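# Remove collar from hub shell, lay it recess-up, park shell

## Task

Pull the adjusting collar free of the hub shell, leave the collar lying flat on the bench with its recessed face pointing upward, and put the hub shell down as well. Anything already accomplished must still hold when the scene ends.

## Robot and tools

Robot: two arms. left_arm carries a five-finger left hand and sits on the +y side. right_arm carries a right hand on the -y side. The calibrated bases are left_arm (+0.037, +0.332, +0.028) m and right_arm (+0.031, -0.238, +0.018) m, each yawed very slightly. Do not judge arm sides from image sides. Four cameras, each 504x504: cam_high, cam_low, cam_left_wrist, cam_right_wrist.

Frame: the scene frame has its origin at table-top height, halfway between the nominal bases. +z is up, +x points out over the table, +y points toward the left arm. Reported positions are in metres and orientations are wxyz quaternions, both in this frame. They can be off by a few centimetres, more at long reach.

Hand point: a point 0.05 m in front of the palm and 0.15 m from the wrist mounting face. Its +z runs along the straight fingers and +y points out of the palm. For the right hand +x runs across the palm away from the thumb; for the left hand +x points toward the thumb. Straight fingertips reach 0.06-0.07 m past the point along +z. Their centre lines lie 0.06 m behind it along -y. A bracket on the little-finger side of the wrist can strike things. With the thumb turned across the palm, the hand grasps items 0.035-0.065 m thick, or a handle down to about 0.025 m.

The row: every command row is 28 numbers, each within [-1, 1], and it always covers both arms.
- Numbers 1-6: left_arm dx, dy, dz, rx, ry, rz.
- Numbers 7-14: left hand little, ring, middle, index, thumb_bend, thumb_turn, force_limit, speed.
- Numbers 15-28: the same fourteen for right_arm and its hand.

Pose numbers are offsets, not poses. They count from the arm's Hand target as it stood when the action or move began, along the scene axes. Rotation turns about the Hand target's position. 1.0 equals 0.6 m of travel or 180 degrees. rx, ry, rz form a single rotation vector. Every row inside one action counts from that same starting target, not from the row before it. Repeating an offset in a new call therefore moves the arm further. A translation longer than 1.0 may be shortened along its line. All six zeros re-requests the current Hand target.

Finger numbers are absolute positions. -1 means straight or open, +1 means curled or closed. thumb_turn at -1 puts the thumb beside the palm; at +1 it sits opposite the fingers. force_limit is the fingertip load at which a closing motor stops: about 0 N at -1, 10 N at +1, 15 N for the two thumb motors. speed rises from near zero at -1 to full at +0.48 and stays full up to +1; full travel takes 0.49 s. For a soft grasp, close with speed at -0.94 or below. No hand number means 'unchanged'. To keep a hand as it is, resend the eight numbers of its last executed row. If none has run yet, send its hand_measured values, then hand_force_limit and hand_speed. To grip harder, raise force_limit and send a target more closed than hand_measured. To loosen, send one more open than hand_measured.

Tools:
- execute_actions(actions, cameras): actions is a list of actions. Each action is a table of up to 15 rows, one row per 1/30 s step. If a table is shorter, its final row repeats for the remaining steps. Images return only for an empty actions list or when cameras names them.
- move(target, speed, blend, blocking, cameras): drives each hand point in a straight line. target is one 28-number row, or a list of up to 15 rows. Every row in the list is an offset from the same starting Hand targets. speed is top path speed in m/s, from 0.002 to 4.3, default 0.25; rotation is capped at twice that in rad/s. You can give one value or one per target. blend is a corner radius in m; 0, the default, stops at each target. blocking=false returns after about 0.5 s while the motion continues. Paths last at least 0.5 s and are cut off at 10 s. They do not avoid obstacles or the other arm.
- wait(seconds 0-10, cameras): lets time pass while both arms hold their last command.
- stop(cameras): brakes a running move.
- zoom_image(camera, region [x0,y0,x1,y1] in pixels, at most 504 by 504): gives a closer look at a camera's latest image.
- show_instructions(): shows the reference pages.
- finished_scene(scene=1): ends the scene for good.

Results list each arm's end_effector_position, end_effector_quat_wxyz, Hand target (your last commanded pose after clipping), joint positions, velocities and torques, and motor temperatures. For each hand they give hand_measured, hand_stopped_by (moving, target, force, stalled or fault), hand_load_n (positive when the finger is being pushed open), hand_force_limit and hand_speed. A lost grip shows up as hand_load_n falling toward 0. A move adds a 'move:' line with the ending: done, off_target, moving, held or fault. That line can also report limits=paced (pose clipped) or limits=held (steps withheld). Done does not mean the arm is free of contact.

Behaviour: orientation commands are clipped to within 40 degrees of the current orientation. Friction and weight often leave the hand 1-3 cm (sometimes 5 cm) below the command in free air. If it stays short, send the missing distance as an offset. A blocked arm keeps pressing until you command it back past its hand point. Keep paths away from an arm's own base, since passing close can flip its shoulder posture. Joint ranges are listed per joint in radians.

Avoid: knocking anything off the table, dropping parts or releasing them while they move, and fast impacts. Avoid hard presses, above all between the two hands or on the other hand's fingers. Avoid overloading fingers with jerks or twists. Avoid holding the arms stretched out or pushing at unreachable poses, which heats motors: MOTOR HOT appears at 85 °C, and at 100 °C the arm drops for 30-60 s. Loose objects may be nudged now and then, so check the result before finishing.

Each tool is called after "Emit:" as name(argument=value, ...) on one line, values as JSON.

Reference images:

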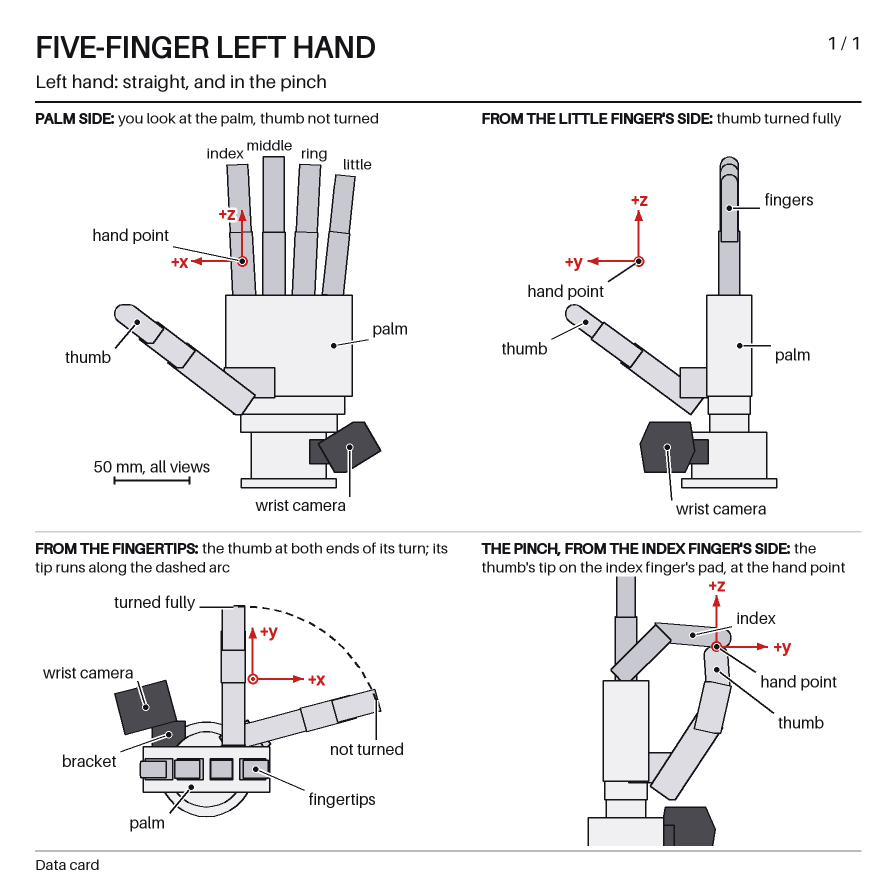

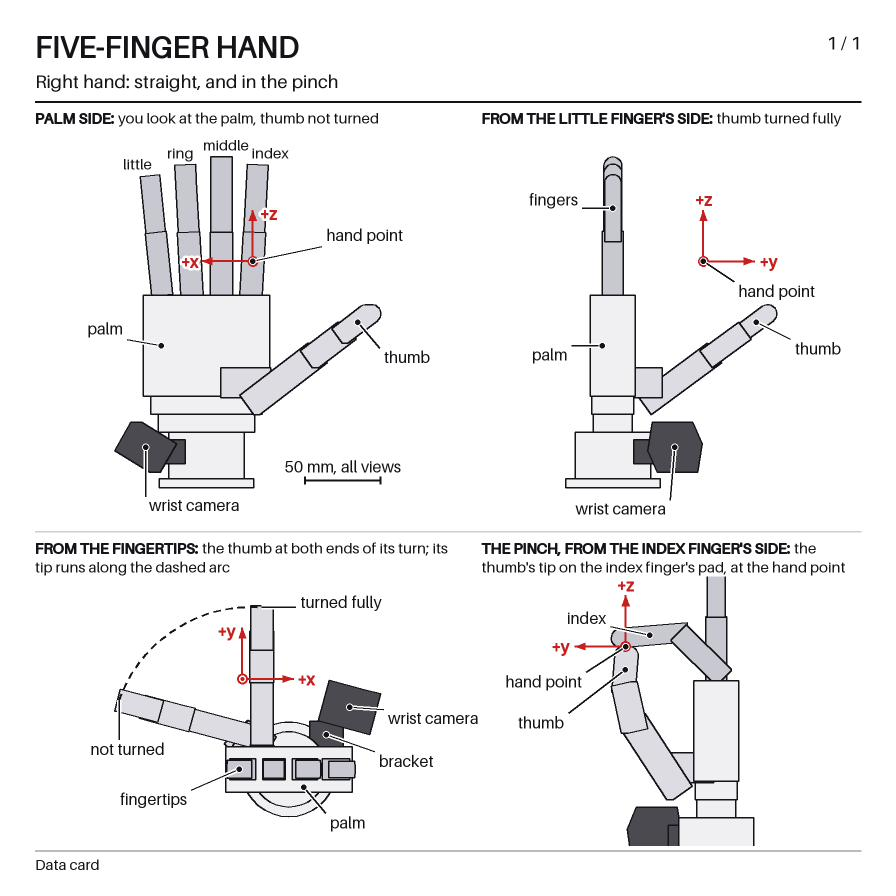

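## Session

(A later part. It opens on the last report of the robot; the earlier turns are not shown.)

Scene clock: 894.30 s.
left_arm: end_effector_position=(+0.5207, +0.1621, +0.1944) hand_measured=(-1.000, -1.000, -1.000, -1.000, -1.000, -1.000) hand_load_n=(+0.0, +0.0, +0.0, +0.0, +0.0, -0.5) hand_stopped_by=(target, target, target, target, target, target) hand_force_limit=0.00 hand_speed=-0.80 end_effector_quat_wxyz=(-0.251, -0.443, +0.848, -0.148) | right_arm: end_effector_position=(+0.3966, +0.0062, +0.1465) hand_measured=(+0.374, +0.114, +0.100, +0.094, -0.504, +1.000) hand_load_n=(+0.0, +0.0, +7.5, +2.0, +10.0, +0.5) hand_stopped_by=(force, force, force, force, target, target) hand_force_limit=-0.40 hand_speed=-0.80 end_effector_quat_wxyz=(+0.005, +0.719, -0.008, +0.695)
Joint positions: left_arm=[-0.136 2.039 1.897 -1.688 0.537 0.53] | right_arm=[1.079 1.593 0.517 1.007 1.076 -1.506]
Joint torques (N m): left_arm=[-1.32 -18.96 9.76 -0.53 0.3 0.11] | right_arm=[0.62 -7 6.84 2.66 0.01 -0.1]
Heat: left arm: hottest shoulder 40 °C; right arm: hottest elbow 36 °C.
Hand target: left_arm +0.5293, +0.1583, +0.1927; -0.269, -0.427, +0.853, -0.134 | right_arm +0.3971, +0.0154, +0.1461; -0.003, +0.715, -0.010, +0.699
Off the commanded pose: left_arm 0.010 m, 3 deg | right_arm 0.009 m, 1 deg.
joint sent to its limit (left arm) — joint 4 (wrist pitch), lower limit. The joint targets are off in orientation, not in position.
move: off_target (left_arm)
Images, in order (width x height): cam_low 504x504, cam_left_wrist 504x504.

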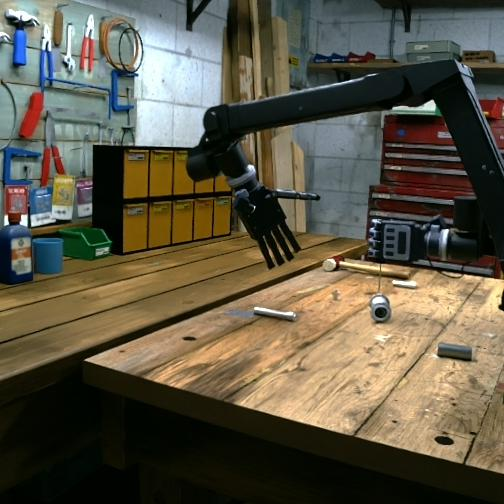

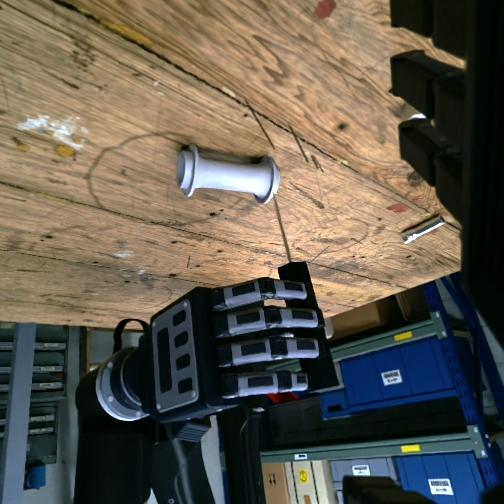

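Emit:
move(target=[0,0,0,0,0,0,-1,-1,-1,-1,-1,-1,0,-0.8,0,0,-0.005,0,0,0,0.7,0.7,0.7,0.7,-0.5,1,-0.4,-0.8], speed=0.08, cameras=["cam_left_wrist","cam_low","cam_high"])

Emit:
zoom_image(camera="cam_left_wrist", region=[260, 180, 290, 210])

Emit:
zoom_image(camera="cam_low", region=[360, 275, 400, 315])

Scene clock: 904.10 s.
left_arm: end_effector_position=(+0.5207, +0.1621, +0.1944) hand_measured=(-1.000, -1.000, -1.000, -1.000, -1.000, -1.000) hand_load_n=(+0.0, +0.0, +0.0, +0.0, +0.0, +0.0) hand_stopped_by=(target, target, target, target, target, target) hand_force_limit=0.00 hand_speed=-0.80 end_effector_quat_wxyz=(-0.251, -0.443, +0.848, -0.148) | right_arm: end_effector_position=(+0.3969, +0.0067, +0.1461) hand_measured=(+0.374, +0.114, +0.100, +0.094, -0.504, +1.000) hand_load_n=(+0.0, +0.0, +7.0, +1.5, +10.0, +0.0) hand_stopped_by=(force, force, force, force, target, target) hand_force_limit=-0.40 hand_speed=-0.80 end_effector_quat_wxyz=(+0.002, +0.717, -0.012, +0.697)
Joint positions: left_arm=[-0.136 2.039 1.897 -1.688 0.537 0.53] | right_arm=[1.079 1.599 0.517 1.023 1.077 -1.506]
Joint torques (N m): left_arm=[-1.49 -19.02 9.69 -0.44 0.32 0.09] | right_arm=[0.73 -6.36 6.68 2.5 -0.04 -0.1]
Heat: left arm: hottest shoulder 40 °C; right arm: hottest elbow 36 °C.
Hand target: left_arm +0.5293, +0.1583, +0.1927; -0.269, -0.427, +0.853, -0.134 | right_arm +0.3971, +0.0154, +0.1430; -0.003, +0.715, -0.010, +0.699
Off the commanded pose: left_arm 0.010 m, 3 deg | right_arm 0.009 m, 1 deg.
joint sent to its limit (left arm) — joint 4 (wrist pitch), lower limit. The joint targets are off in orientation, not in position.
move: off_target (left_arm)
Images, in order (width x height): cam_high 504x504, cam_low 504x504, cam_left_wrist 504x504.

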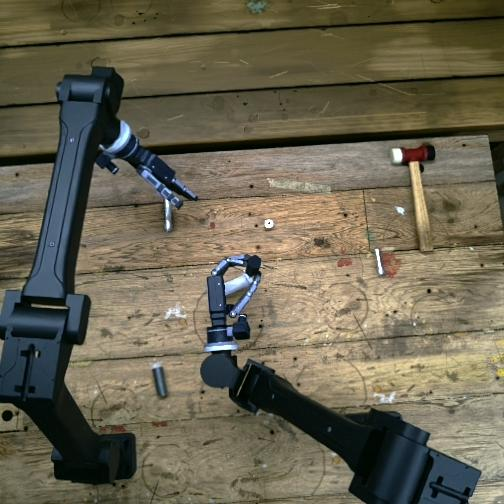

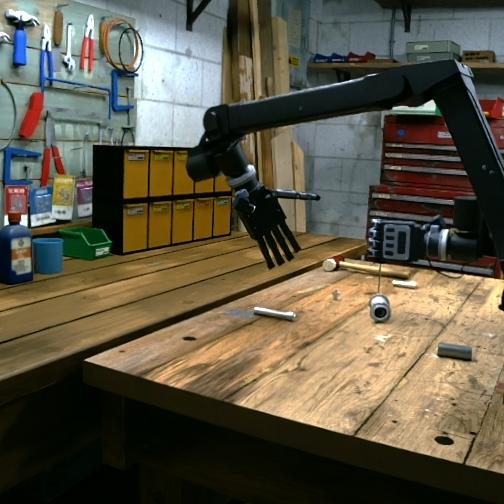

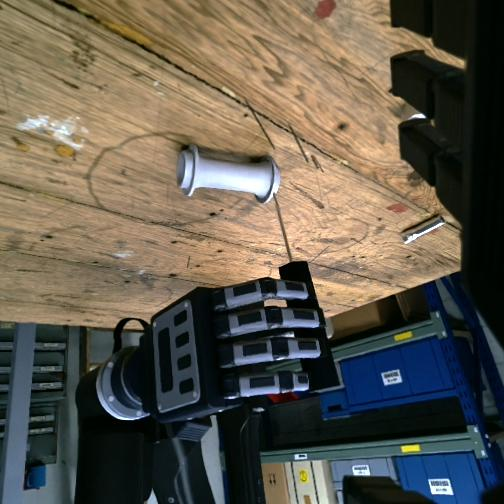

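Scaled by 16.800 from the camera's 504x504 image, which has a finer 720x720 frame.

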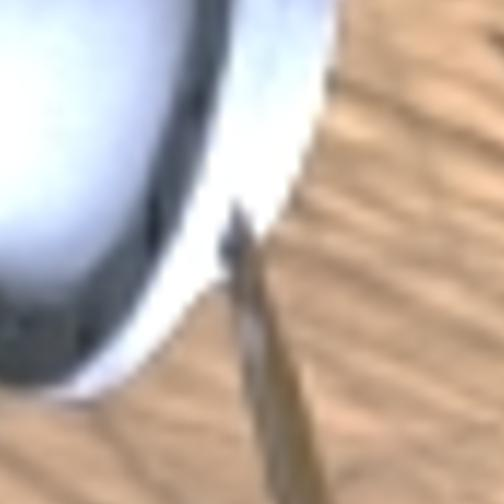

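Scaled by 12.600 from the camera's 504x504 image, which has a finer 720x720 frame.

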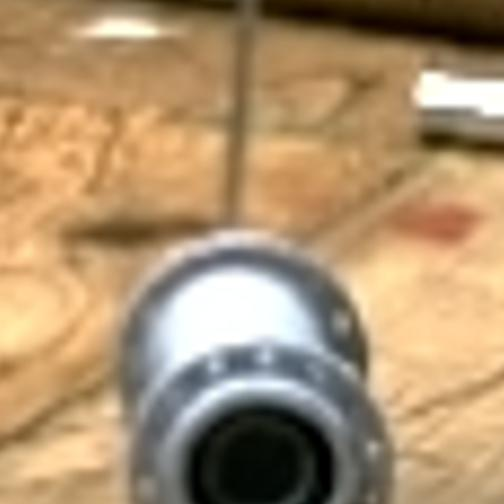

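Emit:
move(target=[0,0,0,0,0,0,-1,-1,-1,-1,-1,-1,0,-0.8,0,0,-0.006,0,0,0,0.7,0.7,0.7,0.7,-0.5,1,-0.4,-0.8], speed=0.08, cameras=["cam_left_wrist","cam_low"])

Emit:
zoom_image(camera="cam_left_wrist", region=[250, 170, 300, 220])

Emit:
zoom_image(camera="cam_low", region=[360, 275, 400, 315])

Scene clock: 924.87 s.
left_arm: end_effector_position=(+0.5207, +0.1621, +0.1944) hand_measured=(-1.000, -1.000, -1.000, -1.000, -1.000, -1.000) hand_load_n=(-0.5, +0.0, +0.0, +0.0, +0.0, +0.0) hand_stopped_by=(target, target, target, target, target, target) hand_force_limit=0.00 hand_speed=-0.80 end_effector_quat_wxyz=(-0.251, -0.443, +0.848, -0.148) | right_arm: end_effector_position=(+0.3972, +0.0070, +0.1458) hand_measured=(+0.374, +0.114, +0.100, +0.094, -0.504, +1.000) hand_load_n=(+0.0, +0.0, +7.0, +1.5, +10.0, +0.0) hand_stopped_by=(force, force, force, force, target, target) hand_force_limit=-0.40 hand_speed=-0.80 end_effector_quat_wxyz=(+0.001, +0.715, -0.013, +0.699)
Joint positions: left_arm=[-0.136 2.039 1.897 -1.688 0.537 0.53] | right_arm=[1.079 1.607 0.517 1.042 1.077 -1.513]
Joint torques (N m): left_arm=[-1.44 -19.02 9.7 -0.53 0.31 0.1] | right_arm=[0.62 -6.07 6.54 2.28 -0.06 -0.04]
Heat: left arm: hottest shoulder 40 °C; right arm: hottest elbow 35 °C.
Hand target: left_arm +0.5293, +0.1583, +0.1927; -0.269, -0.427, +0.853, -0.134 | right_arm +0.3971, +0.0154, +0.1394; -0.003, +0.715, -0.010, +0.699
Off the commanded pose: left_arm 0.010 m, 3 deg | right_arm 0.011 m, 1 deg.
joint sent to its limit (left arm) — joint 4 (wrist pitch), lower limit. The joint targets are off in orientation, not in position.
move: off_target (left_arm, right_arm)
Images, in order (width x height): cam_low 504x504, cam_left_wrist 504x504.

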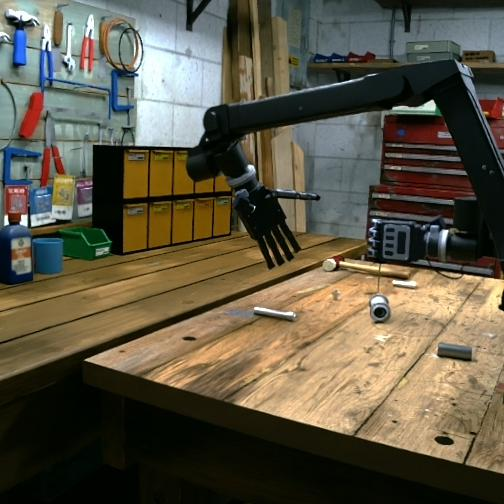

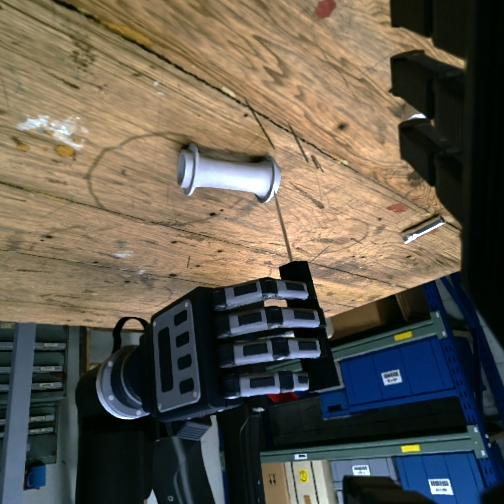

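Scaled by 10.080 from the camera's 504x504 image, which has a finer 720x720 frame.

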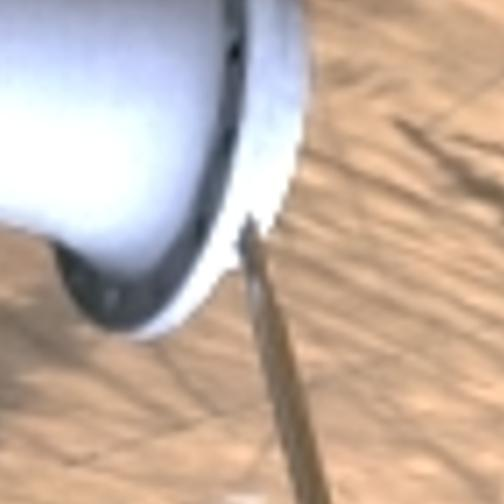

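Scaled by 12.600 from the camera's 504x504 image, which has a finer 720x720 frame.

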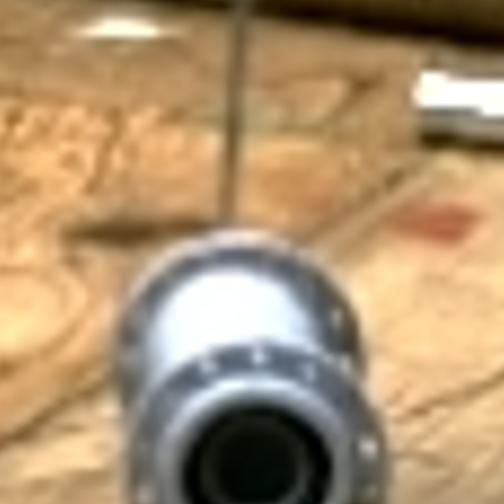

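Emit:
move(target=[0,0,0,0,0,0,-1,-1,-1,-1,-1,-1,0,-0.8,-0.003,0,-0.015,0,0,0,0.7,0.7,0.7,0.7,-0.5,1,-0.4,-0.8], speed=0.08, cameras=["cam_left_wrist","cam_low"])

Emit:
zoom_image(camera="cam_left_wrist", region=[250, 170, 300, 220])

Emit:
zoom_image(camera="cam_low", region=[360, 275, 400, 315])

Scene clock: 931.63 s.
left_arm: end_effector_position=(+0.5207, +0.1621, +0.1944) hand_measured=(-1.000, -1.000, -1.000, -1.000, -1.000, -1.000) hand_load_n=(+0.0, +0.0, +0.0, +0.0, +0.0, +0.0) hand_stopped_by=(target, target, target, target, target, target) hand_force_limit=0.00 hand_speed=-0.80 end_effector_quat_wxyz=(-0.251, -0.443, +0.848, -0.148) | right_arm: end_effector_position=(+0.3978, +0.0075, +0.1444) hand_measured=(+0.374, +0.114, +0.100, +0.094, -0.504, +1.000) hand_load_n=(+0.5, +0.0, +6.0, +3.5, +10.5, +1.0) hand_stopped_by=(force, force, force, force, target, target) hand_force_limit=-0.40 hand_speed=-0.80 end_effector_quat_wxyz=(-0.002, +0.710, -0.018, +0.704)
Joint positions: left_arm=[-0.136 2.039 1.897 -1.688 0.537 0.53] | right_arm=[1.079 1.626 0.517 1.087 1.08 -1.525]
Joint torques (N m): left_arm=[-1.26 -19.14 9.8 -0.51 0.32 0.09] | right_arm=[0.97 -5.36 5.83 1.91 -0.04 0.07]
Heat: left arm: hottest shoulder 40 °C; right arm: hottest elbow 35 °C.
Hand target: left_arm +0.5293, +0.1583, +0.1927; -0.269, -0.427, +0.853, -0.134 | right_arm +0.3953, +0.0154, +0.1304; -0.003, +0.715, -0.010, +0.699
Off the commanded pose: left_arm 0.010 m, 3 deg | right_arm 0.016 m, 1 deg.
joint sent to its limit (left arm) — joint 4 (wrist pitch), lower limit. The joint targets are off in orientation, not in position.
move: off_target (left_arm, right_arm)
Images, in order (width x height): cam_low 504x504, cam_left_wrist 504x504.

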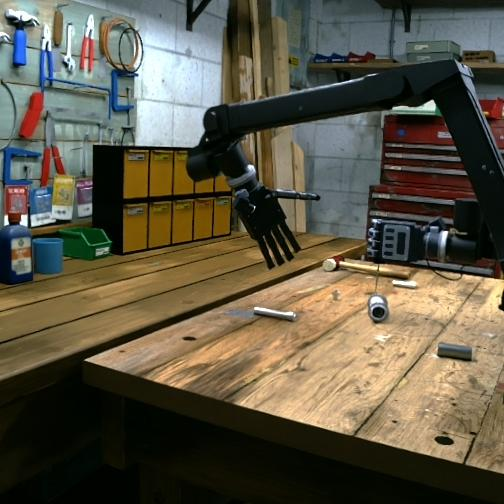

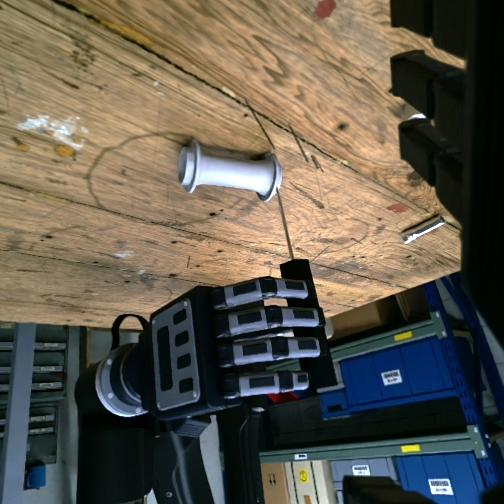

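Scaled by 10.080 from the camera's 504x504 image, which has a finer 720x720 frame.

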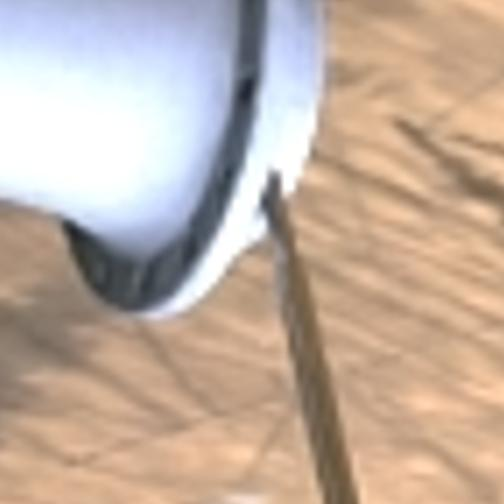

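Scaled by 12.600 from the camera's 504x504 image, which has a finer 720x720 frame.

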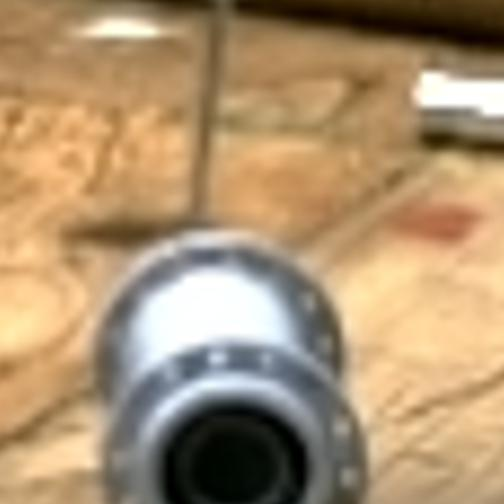

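Emit:
execute_actions(actions=[])

Scene clock: 953.40 s.
left_arm: end_effector_position=(+0.5207, +0.1621, +0.1944) hand_measured=(-1.000, -1.000, -1.000, -1.000, -1.000, -1.000) hand_load_n=(+0.0, +0.0, +0.0, +0.0, +0.0, +0.0) hand_stopped_by=(target, target, target, target, target, target) hand_force_limit=0.00 hand_speed=-0.80 end_effector_quat_wxyz=(-0.251, -0.443, +0.848, -0.148) | right_arm: end_effector_position=(+0.3978, +0.0075, +0.1445) hand_measured=(+0.374, +0.114, +0.100, +0.094, -0.504, +1.000) hand_load_n=(+0.5, +0.0, +6.0, +3.5, +10.0, +1.0) hand_stopped_by=(force, force, force, force, target, target) hand_force_limit=-0.40 hand_speed=-0.80 end_effector_quat_wxyz=(-0.002, +0.710, -0.018, +0.704)
Joint positions: left_arm=[-0.136 2.039 1.897 -1.688 0.537 0.53] | right_arm=[1.079 1.626 0.517 1.088 1.08 -1.525]
Joint velocities: within noise
Joint torques (N m): left_arm=[-1.61 -19.02 9.72 -0.59 0.29 0.1] | right_arm=[0.91 -5.3 5.83 1.89 -0.03 0.07]
Motor temperatures (°C): left_arm=[30 40 40 21 26 23] | right_arm=[24 31 35 24 23 22]
Heat: left arm: hottest shoulder 40 °C; right arm: hottest elbow 35 °C.
Hand target: left_arm +0.5293, +0.1583, +0.1927; -0.269, -0.427, +0.853, -0.134 | right_arm +0.3953, +0.0154, +0.1305; -0.003, +0.715, -0.010, +0.699
Off the commanded pose: left_arm 0.010 m, 3 deg | right_arm 0.016 m, 1 deg.

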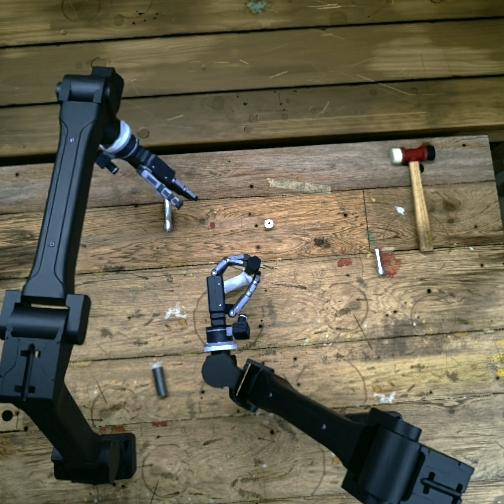

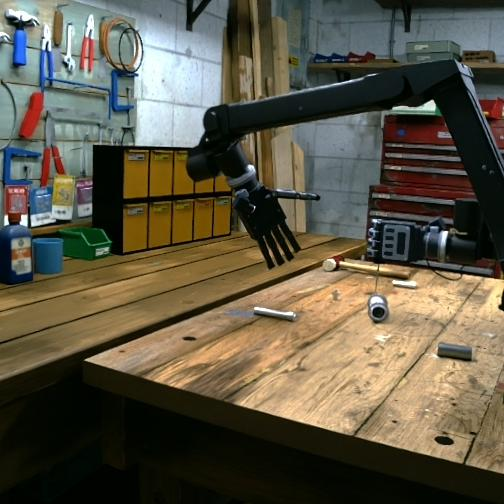

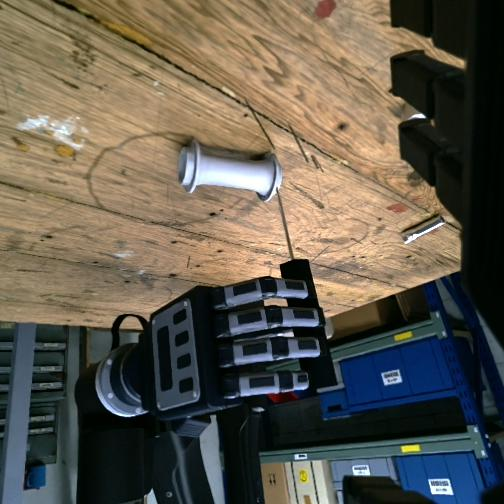

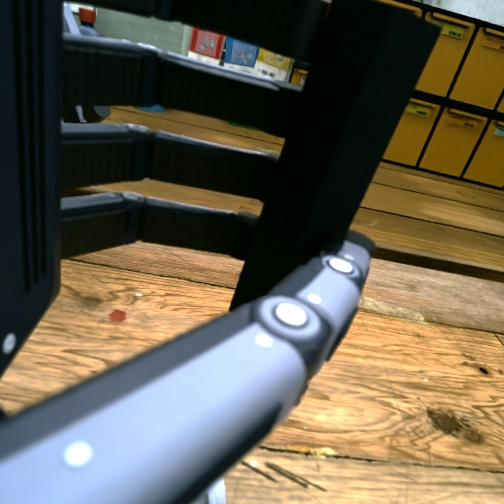

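Emit:
zoom_image(camera="cam_left_wrist", region=[170, 130, 300, 260])

Emit:
zoom_image(camera="cam_low", region=[350, 265, 410, 325])

Scaled by 3.877 from the camera's 504x504 image, which has a finer 720x720 frame.

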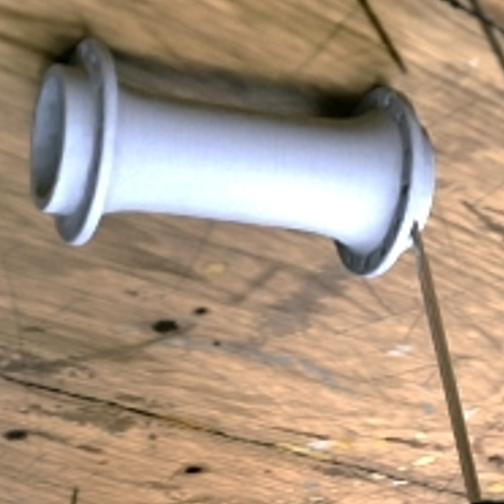

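Scaled by 8.400 from the camera's 504x504 image, which has a finer 720x720 frame.

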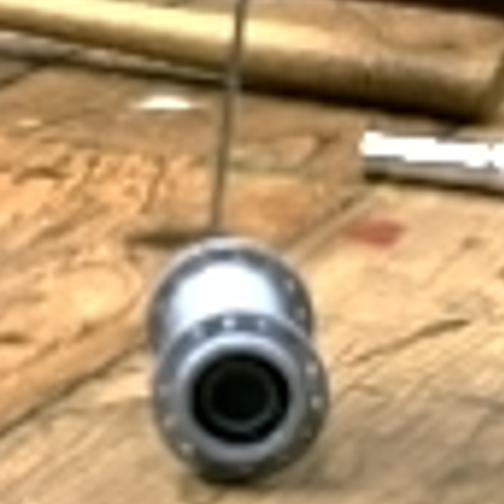

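Emit:
move(target=[0,0,0,0,0,0,-1,-1,-1,-1,-1,-1,0,-0.8,0,0,0.07,0,0,0,0.7,0.7,0.7,0.7,-0.5,1,-0.4,-0.8], speed=0.08, cameras=["cam_left_wrist","cam_low"])

Emit:
zoom_image(camera="cam_left_wrist", region=[240, 140, 300, 200])

Scene clock: 966.10 s.
left_arm: end_effector_position=(+0.5207, +0.1621, +0.1944) hand_measured=(-1.000, -1.000, -1.000, -1.000, -1.000, -1.000) hand_load_n=(+0.0, +0.0, +0.0, +0.0, +0.0, +0.0) hand_stopped_by=(target, target, target, target, target, target) hand_force_limit=0.00 hand_speed=-0.80 end_effector_quat_wxyz=(-0.251, -0.443, +0.848, -0.148) | right_arm: end_effector_position=(+0.3948, +0.0030, +0.1607) hand_measured=(+0.374, +0.114, +0.100, +0.094, -0.504, +1.000) hand_load_n=(+0.0, +0.0, +7.0, +2.0, +9.5, +0.0) hand_stopped_by=(force, force, force, force, target, target) hand_force_limit=-0.40 hand_speed=-0.80 end_effector_quat_wxyz=(+0.013, +0.720, -0.003, +0.694)
Joint positions: left_arm=[-0.136 2.039 1.897 -1.688 0.537 0.53] | right_arm=[1.08 1.538 0.518 0.943 1.08 -1.517]
Joint torques (N m): left_arm=[-1.44 -19.02 9.76 -0.51 0.31 0.1] | right_arm=[0.85 -9.23 8.17 1.29 0.01 -0.04]
Heat: left arm: hottest shoulder 40 °C; right arm: hottest elbow 34 °C.
Hand target: left_arm +0.5293, +0.1583, +0.1927; -0.269, -0.427, +0.853, -0.134 | right_arm +0.3953, +0.0154, +0.1725; -0.003, +0.715, -0.010, +0.699
Off the commanded pose: left_arm 0.010 m, 3 deg | right_arm 0.017 m, 2 deg.
joint sent to its limit (left arm) — joint 4 (wrist pitch), lower limit. The joint targets are off in orientation, not in position.
move: off_target (left_arm, right_arm)
Images, in order (width x height): cam_low 504x504, cam_left_wrist 504x504.

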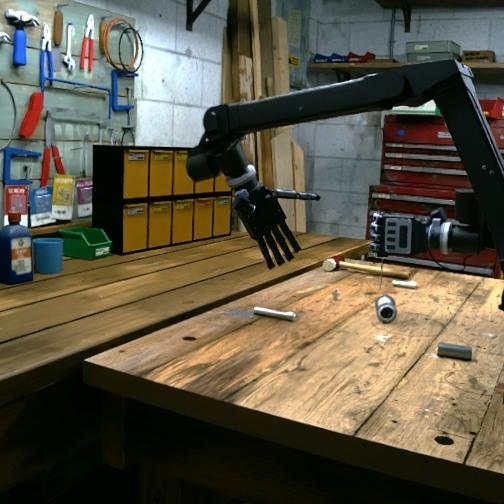

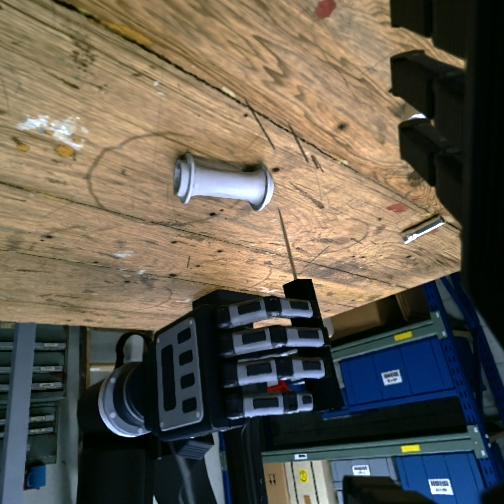

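Scaled by 8.400 from the camera's 504x504 image, which has a finer 720x720 frame.

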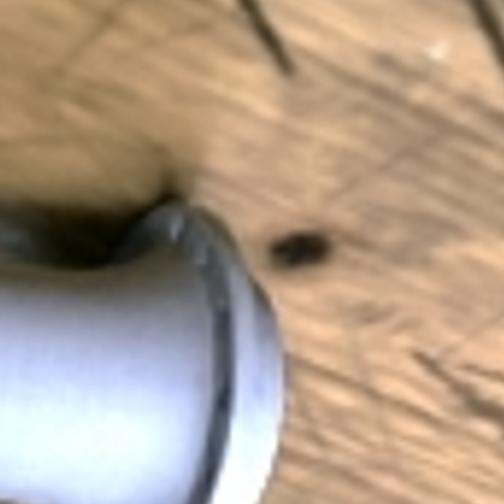

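Emit:
zoom_image(camera="cam_left_wrist", region=[235, 155, 295, 215])

Emit:
zoom_image(camera="cam_low", region=[360, 275, 410, 325])

Scaled by 8.400 from the camera's 504x504 image, which has a finer 720x720 frame.

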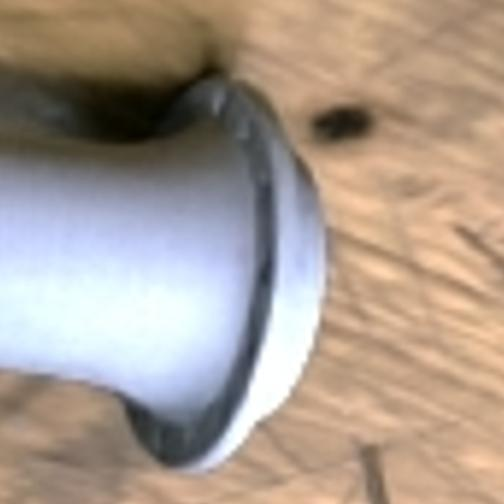

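Scaled by 10.080 from the camera's 504x504 image, which has a finer 720x720 frame.

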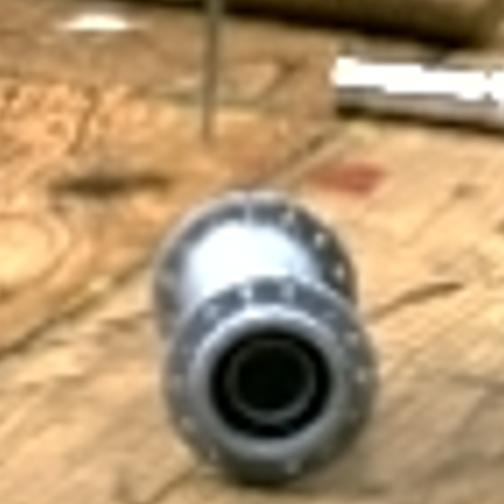

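Emit:
move(target=[[0,0,0,0,0,0,-1,-1,-1,-1,-1,-1,0,-0.8,-0.04,-0.03,0.07,0,0,0,0.7,0.7,0.7,0.7,-0.5,1,-0.4,-0.8],[0,0,0,0,0,0,-1,-1,-1,-1,-1,-1,0,-0.8,-0.042,-0.259,0.05,0,0,0.3,0.7,0.7,0.7,0.7,-0.5,1,-0.4,-0.8]], speed=0.15, blend=0.02, cameras=["cam_right_wrist","cam_left_wrist"])

Scene clock: 994.77 s.
left_arm: end_effector_position=(+0.5207, +0.1621, +0.1944) hand_measured=(-1.000, -1.000, -1.000, -1.000, -1.000, -1.000) hand_load_n=(+0.0, +0.0, +0.0, +0.0, +0.0, +0.0) hand_stopped_by=(target, target, target, target, target, target) hand_force_limit=0.00 hand_speed=-0.80 end_effector_quat_wxyz=(-0.251, -0.443, +0.848, -0.148) | right_arm: end_effector_position=(+0.3595, -0.1344, +0.1843) hand_measured=(+0.374, +0.114, +0.100, +0.094, -0.504, +1.000) hand_load_n=(+0.0, +0.0, +7.0, +2.0, +9.5, +0.5) hand_stopped_by=(force, force, force, force, target, target) hand_force_limit=-0.40 hand_speed=-0.80 end_effector_quat_wxyz=(-0.335, +0.655, +0.307, +0.604)
Joint positions: left_arm=[-0.136 2.039 1.897 -1.688 0.537 0.53] | right_arm=[-0.085 0.705 0.121 0.492 -1.049 -1.583]
Joint torques (N m): left_arm=[-1.55 -18.96 9.74 -0.58 0.32 0.11] | right_arm=[-1.49 1.96 11.04 2.86 -0.36 -0.2]
Heat: left arm: hottest shoulder 41 °C; right arm: hottest elbow 35 °C.
Hand target: left_arm +0.5293, +0.1583, +0.1927; -0.269, -0.427, +0.853, -0.134 | right_arm +0.3701, -0.1398, +0.2023; -0.320, +0.642, +0.316, +0.621
Off the commanded pose: left_arm 0.010 m, 3 deg | right_arm 0.022 m, 3 deg.
joint sent to its limit (left arm) — joint 4 (wrist pitch), lower limit. The joint targets are off in orientation, not in position.
move: off_target (left_arm, right_arm)
Images, in order (width x height): cam_left_wrist 504x504, cam_right_wrist 504x504.

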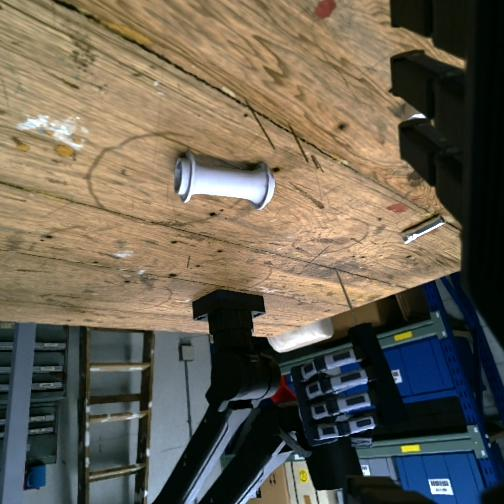

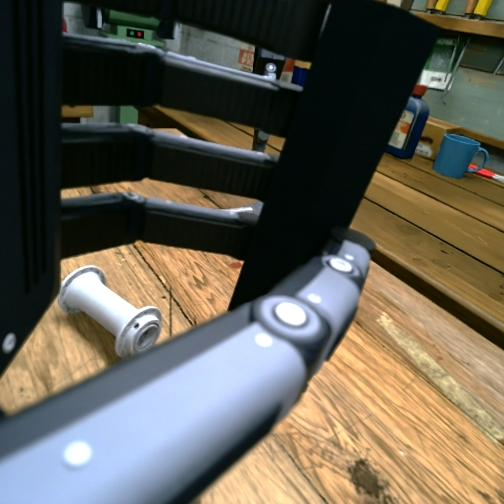

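Emit:
zoom_image(camera="cam_right_wrist", region=[100, 290, 180, 370])

Emit:
zoom_image(camera="cam_right_wrist", region=[118, 298, 168, 360])

Scaled by 6.300 from the camera's 504x504 image, which has a finer 720x720 frame.

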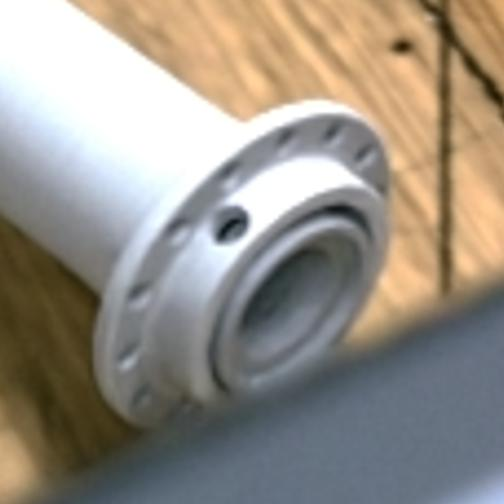

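Scaled by 8.129 from the camera's 504x504 image, which has a finer 720x720 frame.

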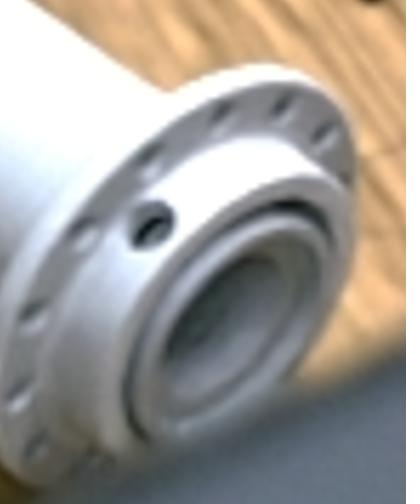

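Emit:
move(target=[[-0.1,-0.1,0.1,0.1,-0.0135,0.157,1,1,-1,-1,-1,1,0,0,-0.083,-0.083,0,0,0,0,0.7,0.7,0.7,0.7,-0.5,1,-0.4,-0.8],[-0.2405,-0.2388,0.04,0.2009,-0.027,0.3148,1,1,-1,-1,-1,1,0,0,-0.083,-0.083,0,0,0,0,0.7,0.7,0.7,0.7,-0.5,1,-0.4,-0.8]], speed=0.15, blend=0.03, cameras=["all"])

Scene clock: 1094.23 s.
left_arm: end_effector_position=(+0.3892, +0.0189, +0.2119) hand_measured=(+1.000, +1.000, -1.000, -1.000, -1.000, +1.000) hand_load_n=(+0.0, +0.0, +0.0, +0.0, +0.0, +0.0) hand_stopped_by=(target, target, target, target, target, target) hand_force_limit=0.00 hand_speed=0.00 end_effector_quat_wxyz=(+0.002, +0.827, -0.562, -0.007) | right_arm: end_effector_position=(+0.3190, -0.1851, +0.1941) hand_measured=(+0.374, +0.114, +0.100, +0.094, -0.504, +1.000) hand_load_n=(+0.0, +0.0, +7.0, +2.0, +9.5, +0.0) hand_stopped_by=(force, force, force, force, target, target) hand_force_limit=-0.40 hand_speed=-0.80 end_effector_quat_wxyz=(-0.332, +0.645, +0.311, +0.614)
Joint positions: left_arm=[-0.569 1.603 1.458 -1.44 0.003 -0.959] | right_arm=[-0.474 0.466 0.111 0.167 -1.438 -1.71]
Joint torques (N m): left_arm=[-1.61 -16.62 6.64 0.66 -0.06 -0.15] | right_arm=[-1.38 1.61 10.3 1.07 -0.43 -0.2]
Heat: left arm: hottest shoulder 41 °C; right arm: hottest elbow 38 °C.
Hand target: left_arm +0.3850, +0.0152, +0.2167; +0.000, +0.828, -0.561, -0.001 | right_arm +0.3203, -0.1896, +0.2024; -0.320, +0.642, +0.316, +0.621
Off the commanded pose: left_arm 0.007 m, 1 deg | right_arm 0.009 m, 2 deg.
move: done

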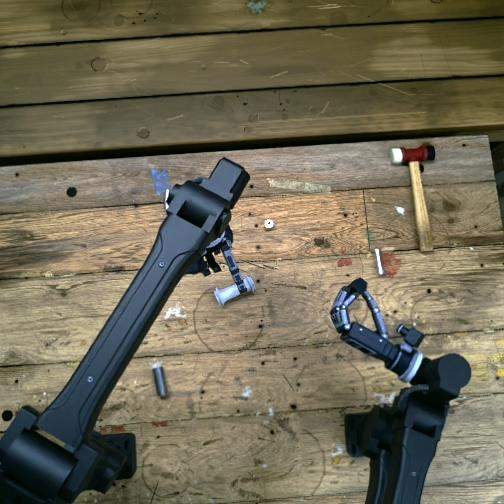

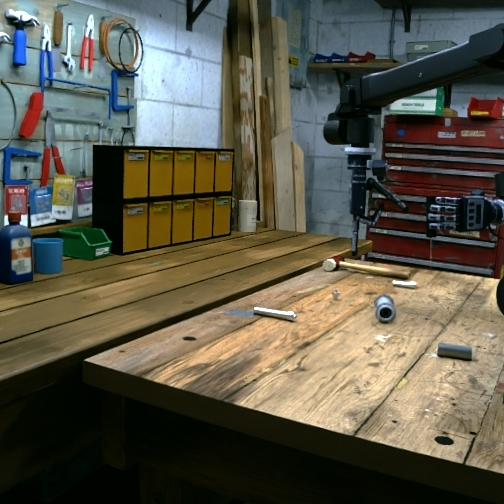

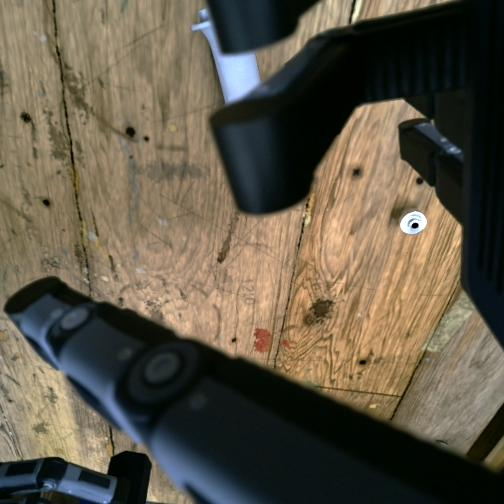

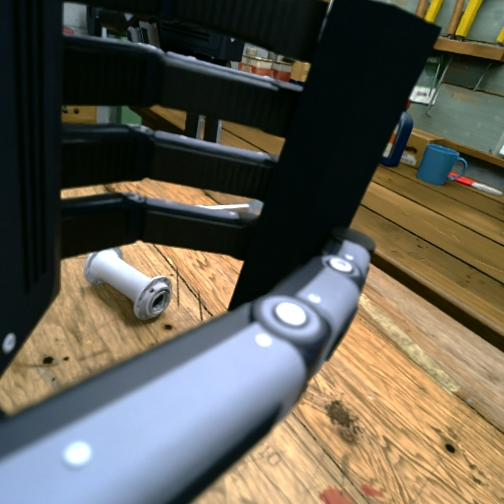

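Emit:
move(target=[-0.025,0.05,-0.09,0.1398,-0.351,0,1,1,-0.6,-0.6,-0.6,1,0,0,0,0,0,0,0,0,0.7,0.7,0.7,0.7,-0.5,1,-0.4,-0.8], speed=0.15, cameras=["all"])

Scene clock: 1140.67 s.
left_arm: end_effector_position=(+0.3729, +0.0516, +0.1652) hand_measured=(+1.000, +1.000, -0.600, -0.600, -0.600, +1.000) hand_load_n=(+0.0, +0.5, +0.0, +0.0, +0.0, +0.0) hand_stopped_by=(target, target, target, target, target, target) hand_force_limit=0.00 hand_speed=0.00 end_effector_quat_wxyz=(-0.467, +0.687, -0.466, +0.305) | right_arm: end_effector_position=(+0.3190, -0.1851, +0.1941) hand_measured=(+0.374, +0.114, +0.100, +0.094, -0.504, +1.000) hand_load_n=(+0.0, +0.0, +7.0, +2.0, +9.5, +0.0) hand_stopped_by=(force, force, force, force, target, target) hand_force_limit=-0.40 hand_speed=-0.80 end_effector_quat_wxyz=(-0.332, +0.645, +0.311, +0.614)
Joint positions: left_arm=[-1.036 1.34 0.857 -0.786 -1.164 -1.227] | right_arm=[-0.474 0.466 0.111 0.167 -1.438 -1.71]
Joint torques (N m): left_arm=[-1.85 -8.88 6.24 1.73 -0.79 -0.12] | right_arm=[-1.38 1.67 10.33 1.07 -0.43 -0.21]
Heat: left arm: hottest shoulder 40 °C; right arm: hottest elbow 38 °C.
Hand target: left_arm +0.3700, +0.0451, +0.1626; -0.463, +0.686, -0.465, +0.313 | right_arm +0.3203, -0.1896, +0.2024; -0.320, +0.642, +0.316, +0.621
Off the commanded pose: left_arm 0.008 m, 1 deg | right_arm 0.010 m, 2 deg.
move: done

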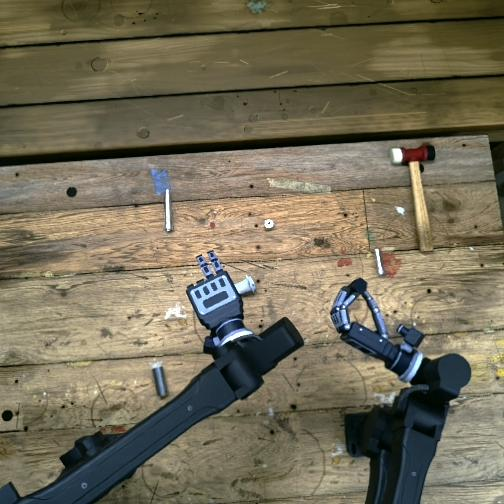

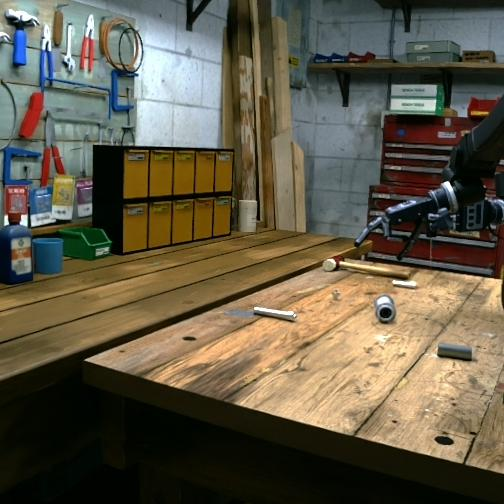

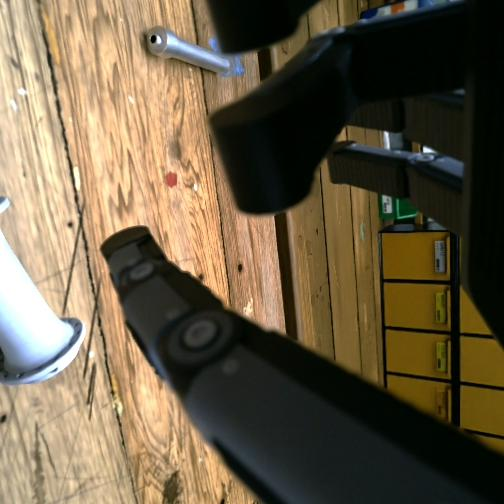

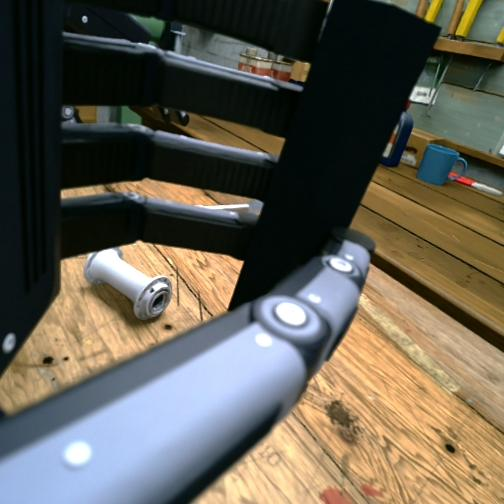

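Emit:
move(target=[0.033,0.018,-0.115,0,0,0,1,1,-0.6,-0.6,-0.6,1,0,0,0,0,0,0,0,0,0.7,0.7,0.7,0.7,-0.5,1,-0.4,-0.8], speed=0.12, cameras=["cam_left_wrist","cam_low","cam_right_wrist"])

Scene clock: 1156.20 s.
left_arm: end_effector_position=(+0.3862, +0.0497, +0.1016) hand_measured=(+1.000, +1.000, -0.600, -0.600, -0.600, +1.000) hand_load_n=(+0.5, +0.0, +0.0, +0.0, +0.0, +0.0) hand_stopped_by=(target, target, target, target, target, target) hand_force_limit=0.00 hand_speed=0.00 end_effector_quat_wxyz=(-0.458, +0.686, -0.464, +0.322) | right_arm: end_effector_position=(+0.3190, -0.1851, +0.1941) hand_measured=(+0.374, +0.114, +0.100, +0.094, -0.504, +1.000) hand_load_n=(+0.0, +0.0, +7.0, +2.0, +9.5, +0.0) hand_stopped_by=(force, force, force, force, target, target) hand_force_limit=-0.40 hand_speed=-0.80 end_effector_quat_wxyz=(-0.332, +0.645, +0.311, +0.614)
Joint positions: left_arm=[-1.004 1.44 0.738 -0.428 -1.146 -1.111] | right_arm=[-0.474 0.466 0.111 0.167 -1.438 -1.71]
Joint torques (N m): left_arm=[0.44 -8.7 5.37 1.95 -0.6 0.11] | right_arm=[-1.44 1.61 10.33 1.09 -0.44 -0.21]
Heat: left arm: hottest elbow 39 °C; right arm: hottest elbow 38 °C.
Hand target: left_arm +0.3898, +0.0558, +0.0937; -0.463, +0.686, -0.465, +0.314 | right_arm +0.3203, -0.1896, +0.2024; -0.320, +0.642, +0.316, +0.621
Off the commanded pose: left_arm 0.011 m, 1 deg | right_arm 0.010 m, 2 deg.
move: off_target (left_arm)
Images, in order (width x height): cam_low 504x504, cam_left_wrist 504x504, cam_right_wrist 504x504.

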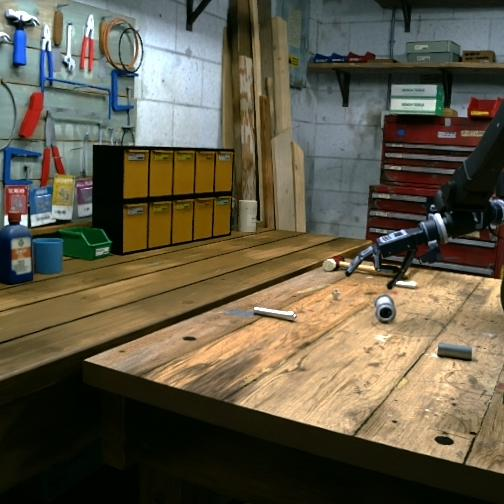

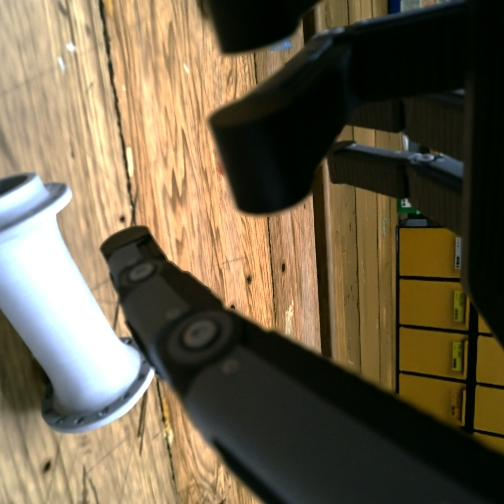

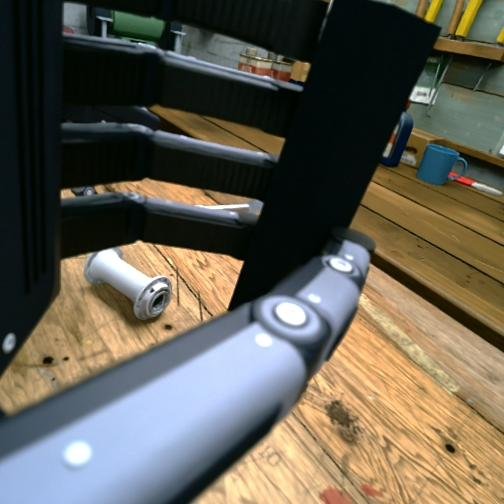

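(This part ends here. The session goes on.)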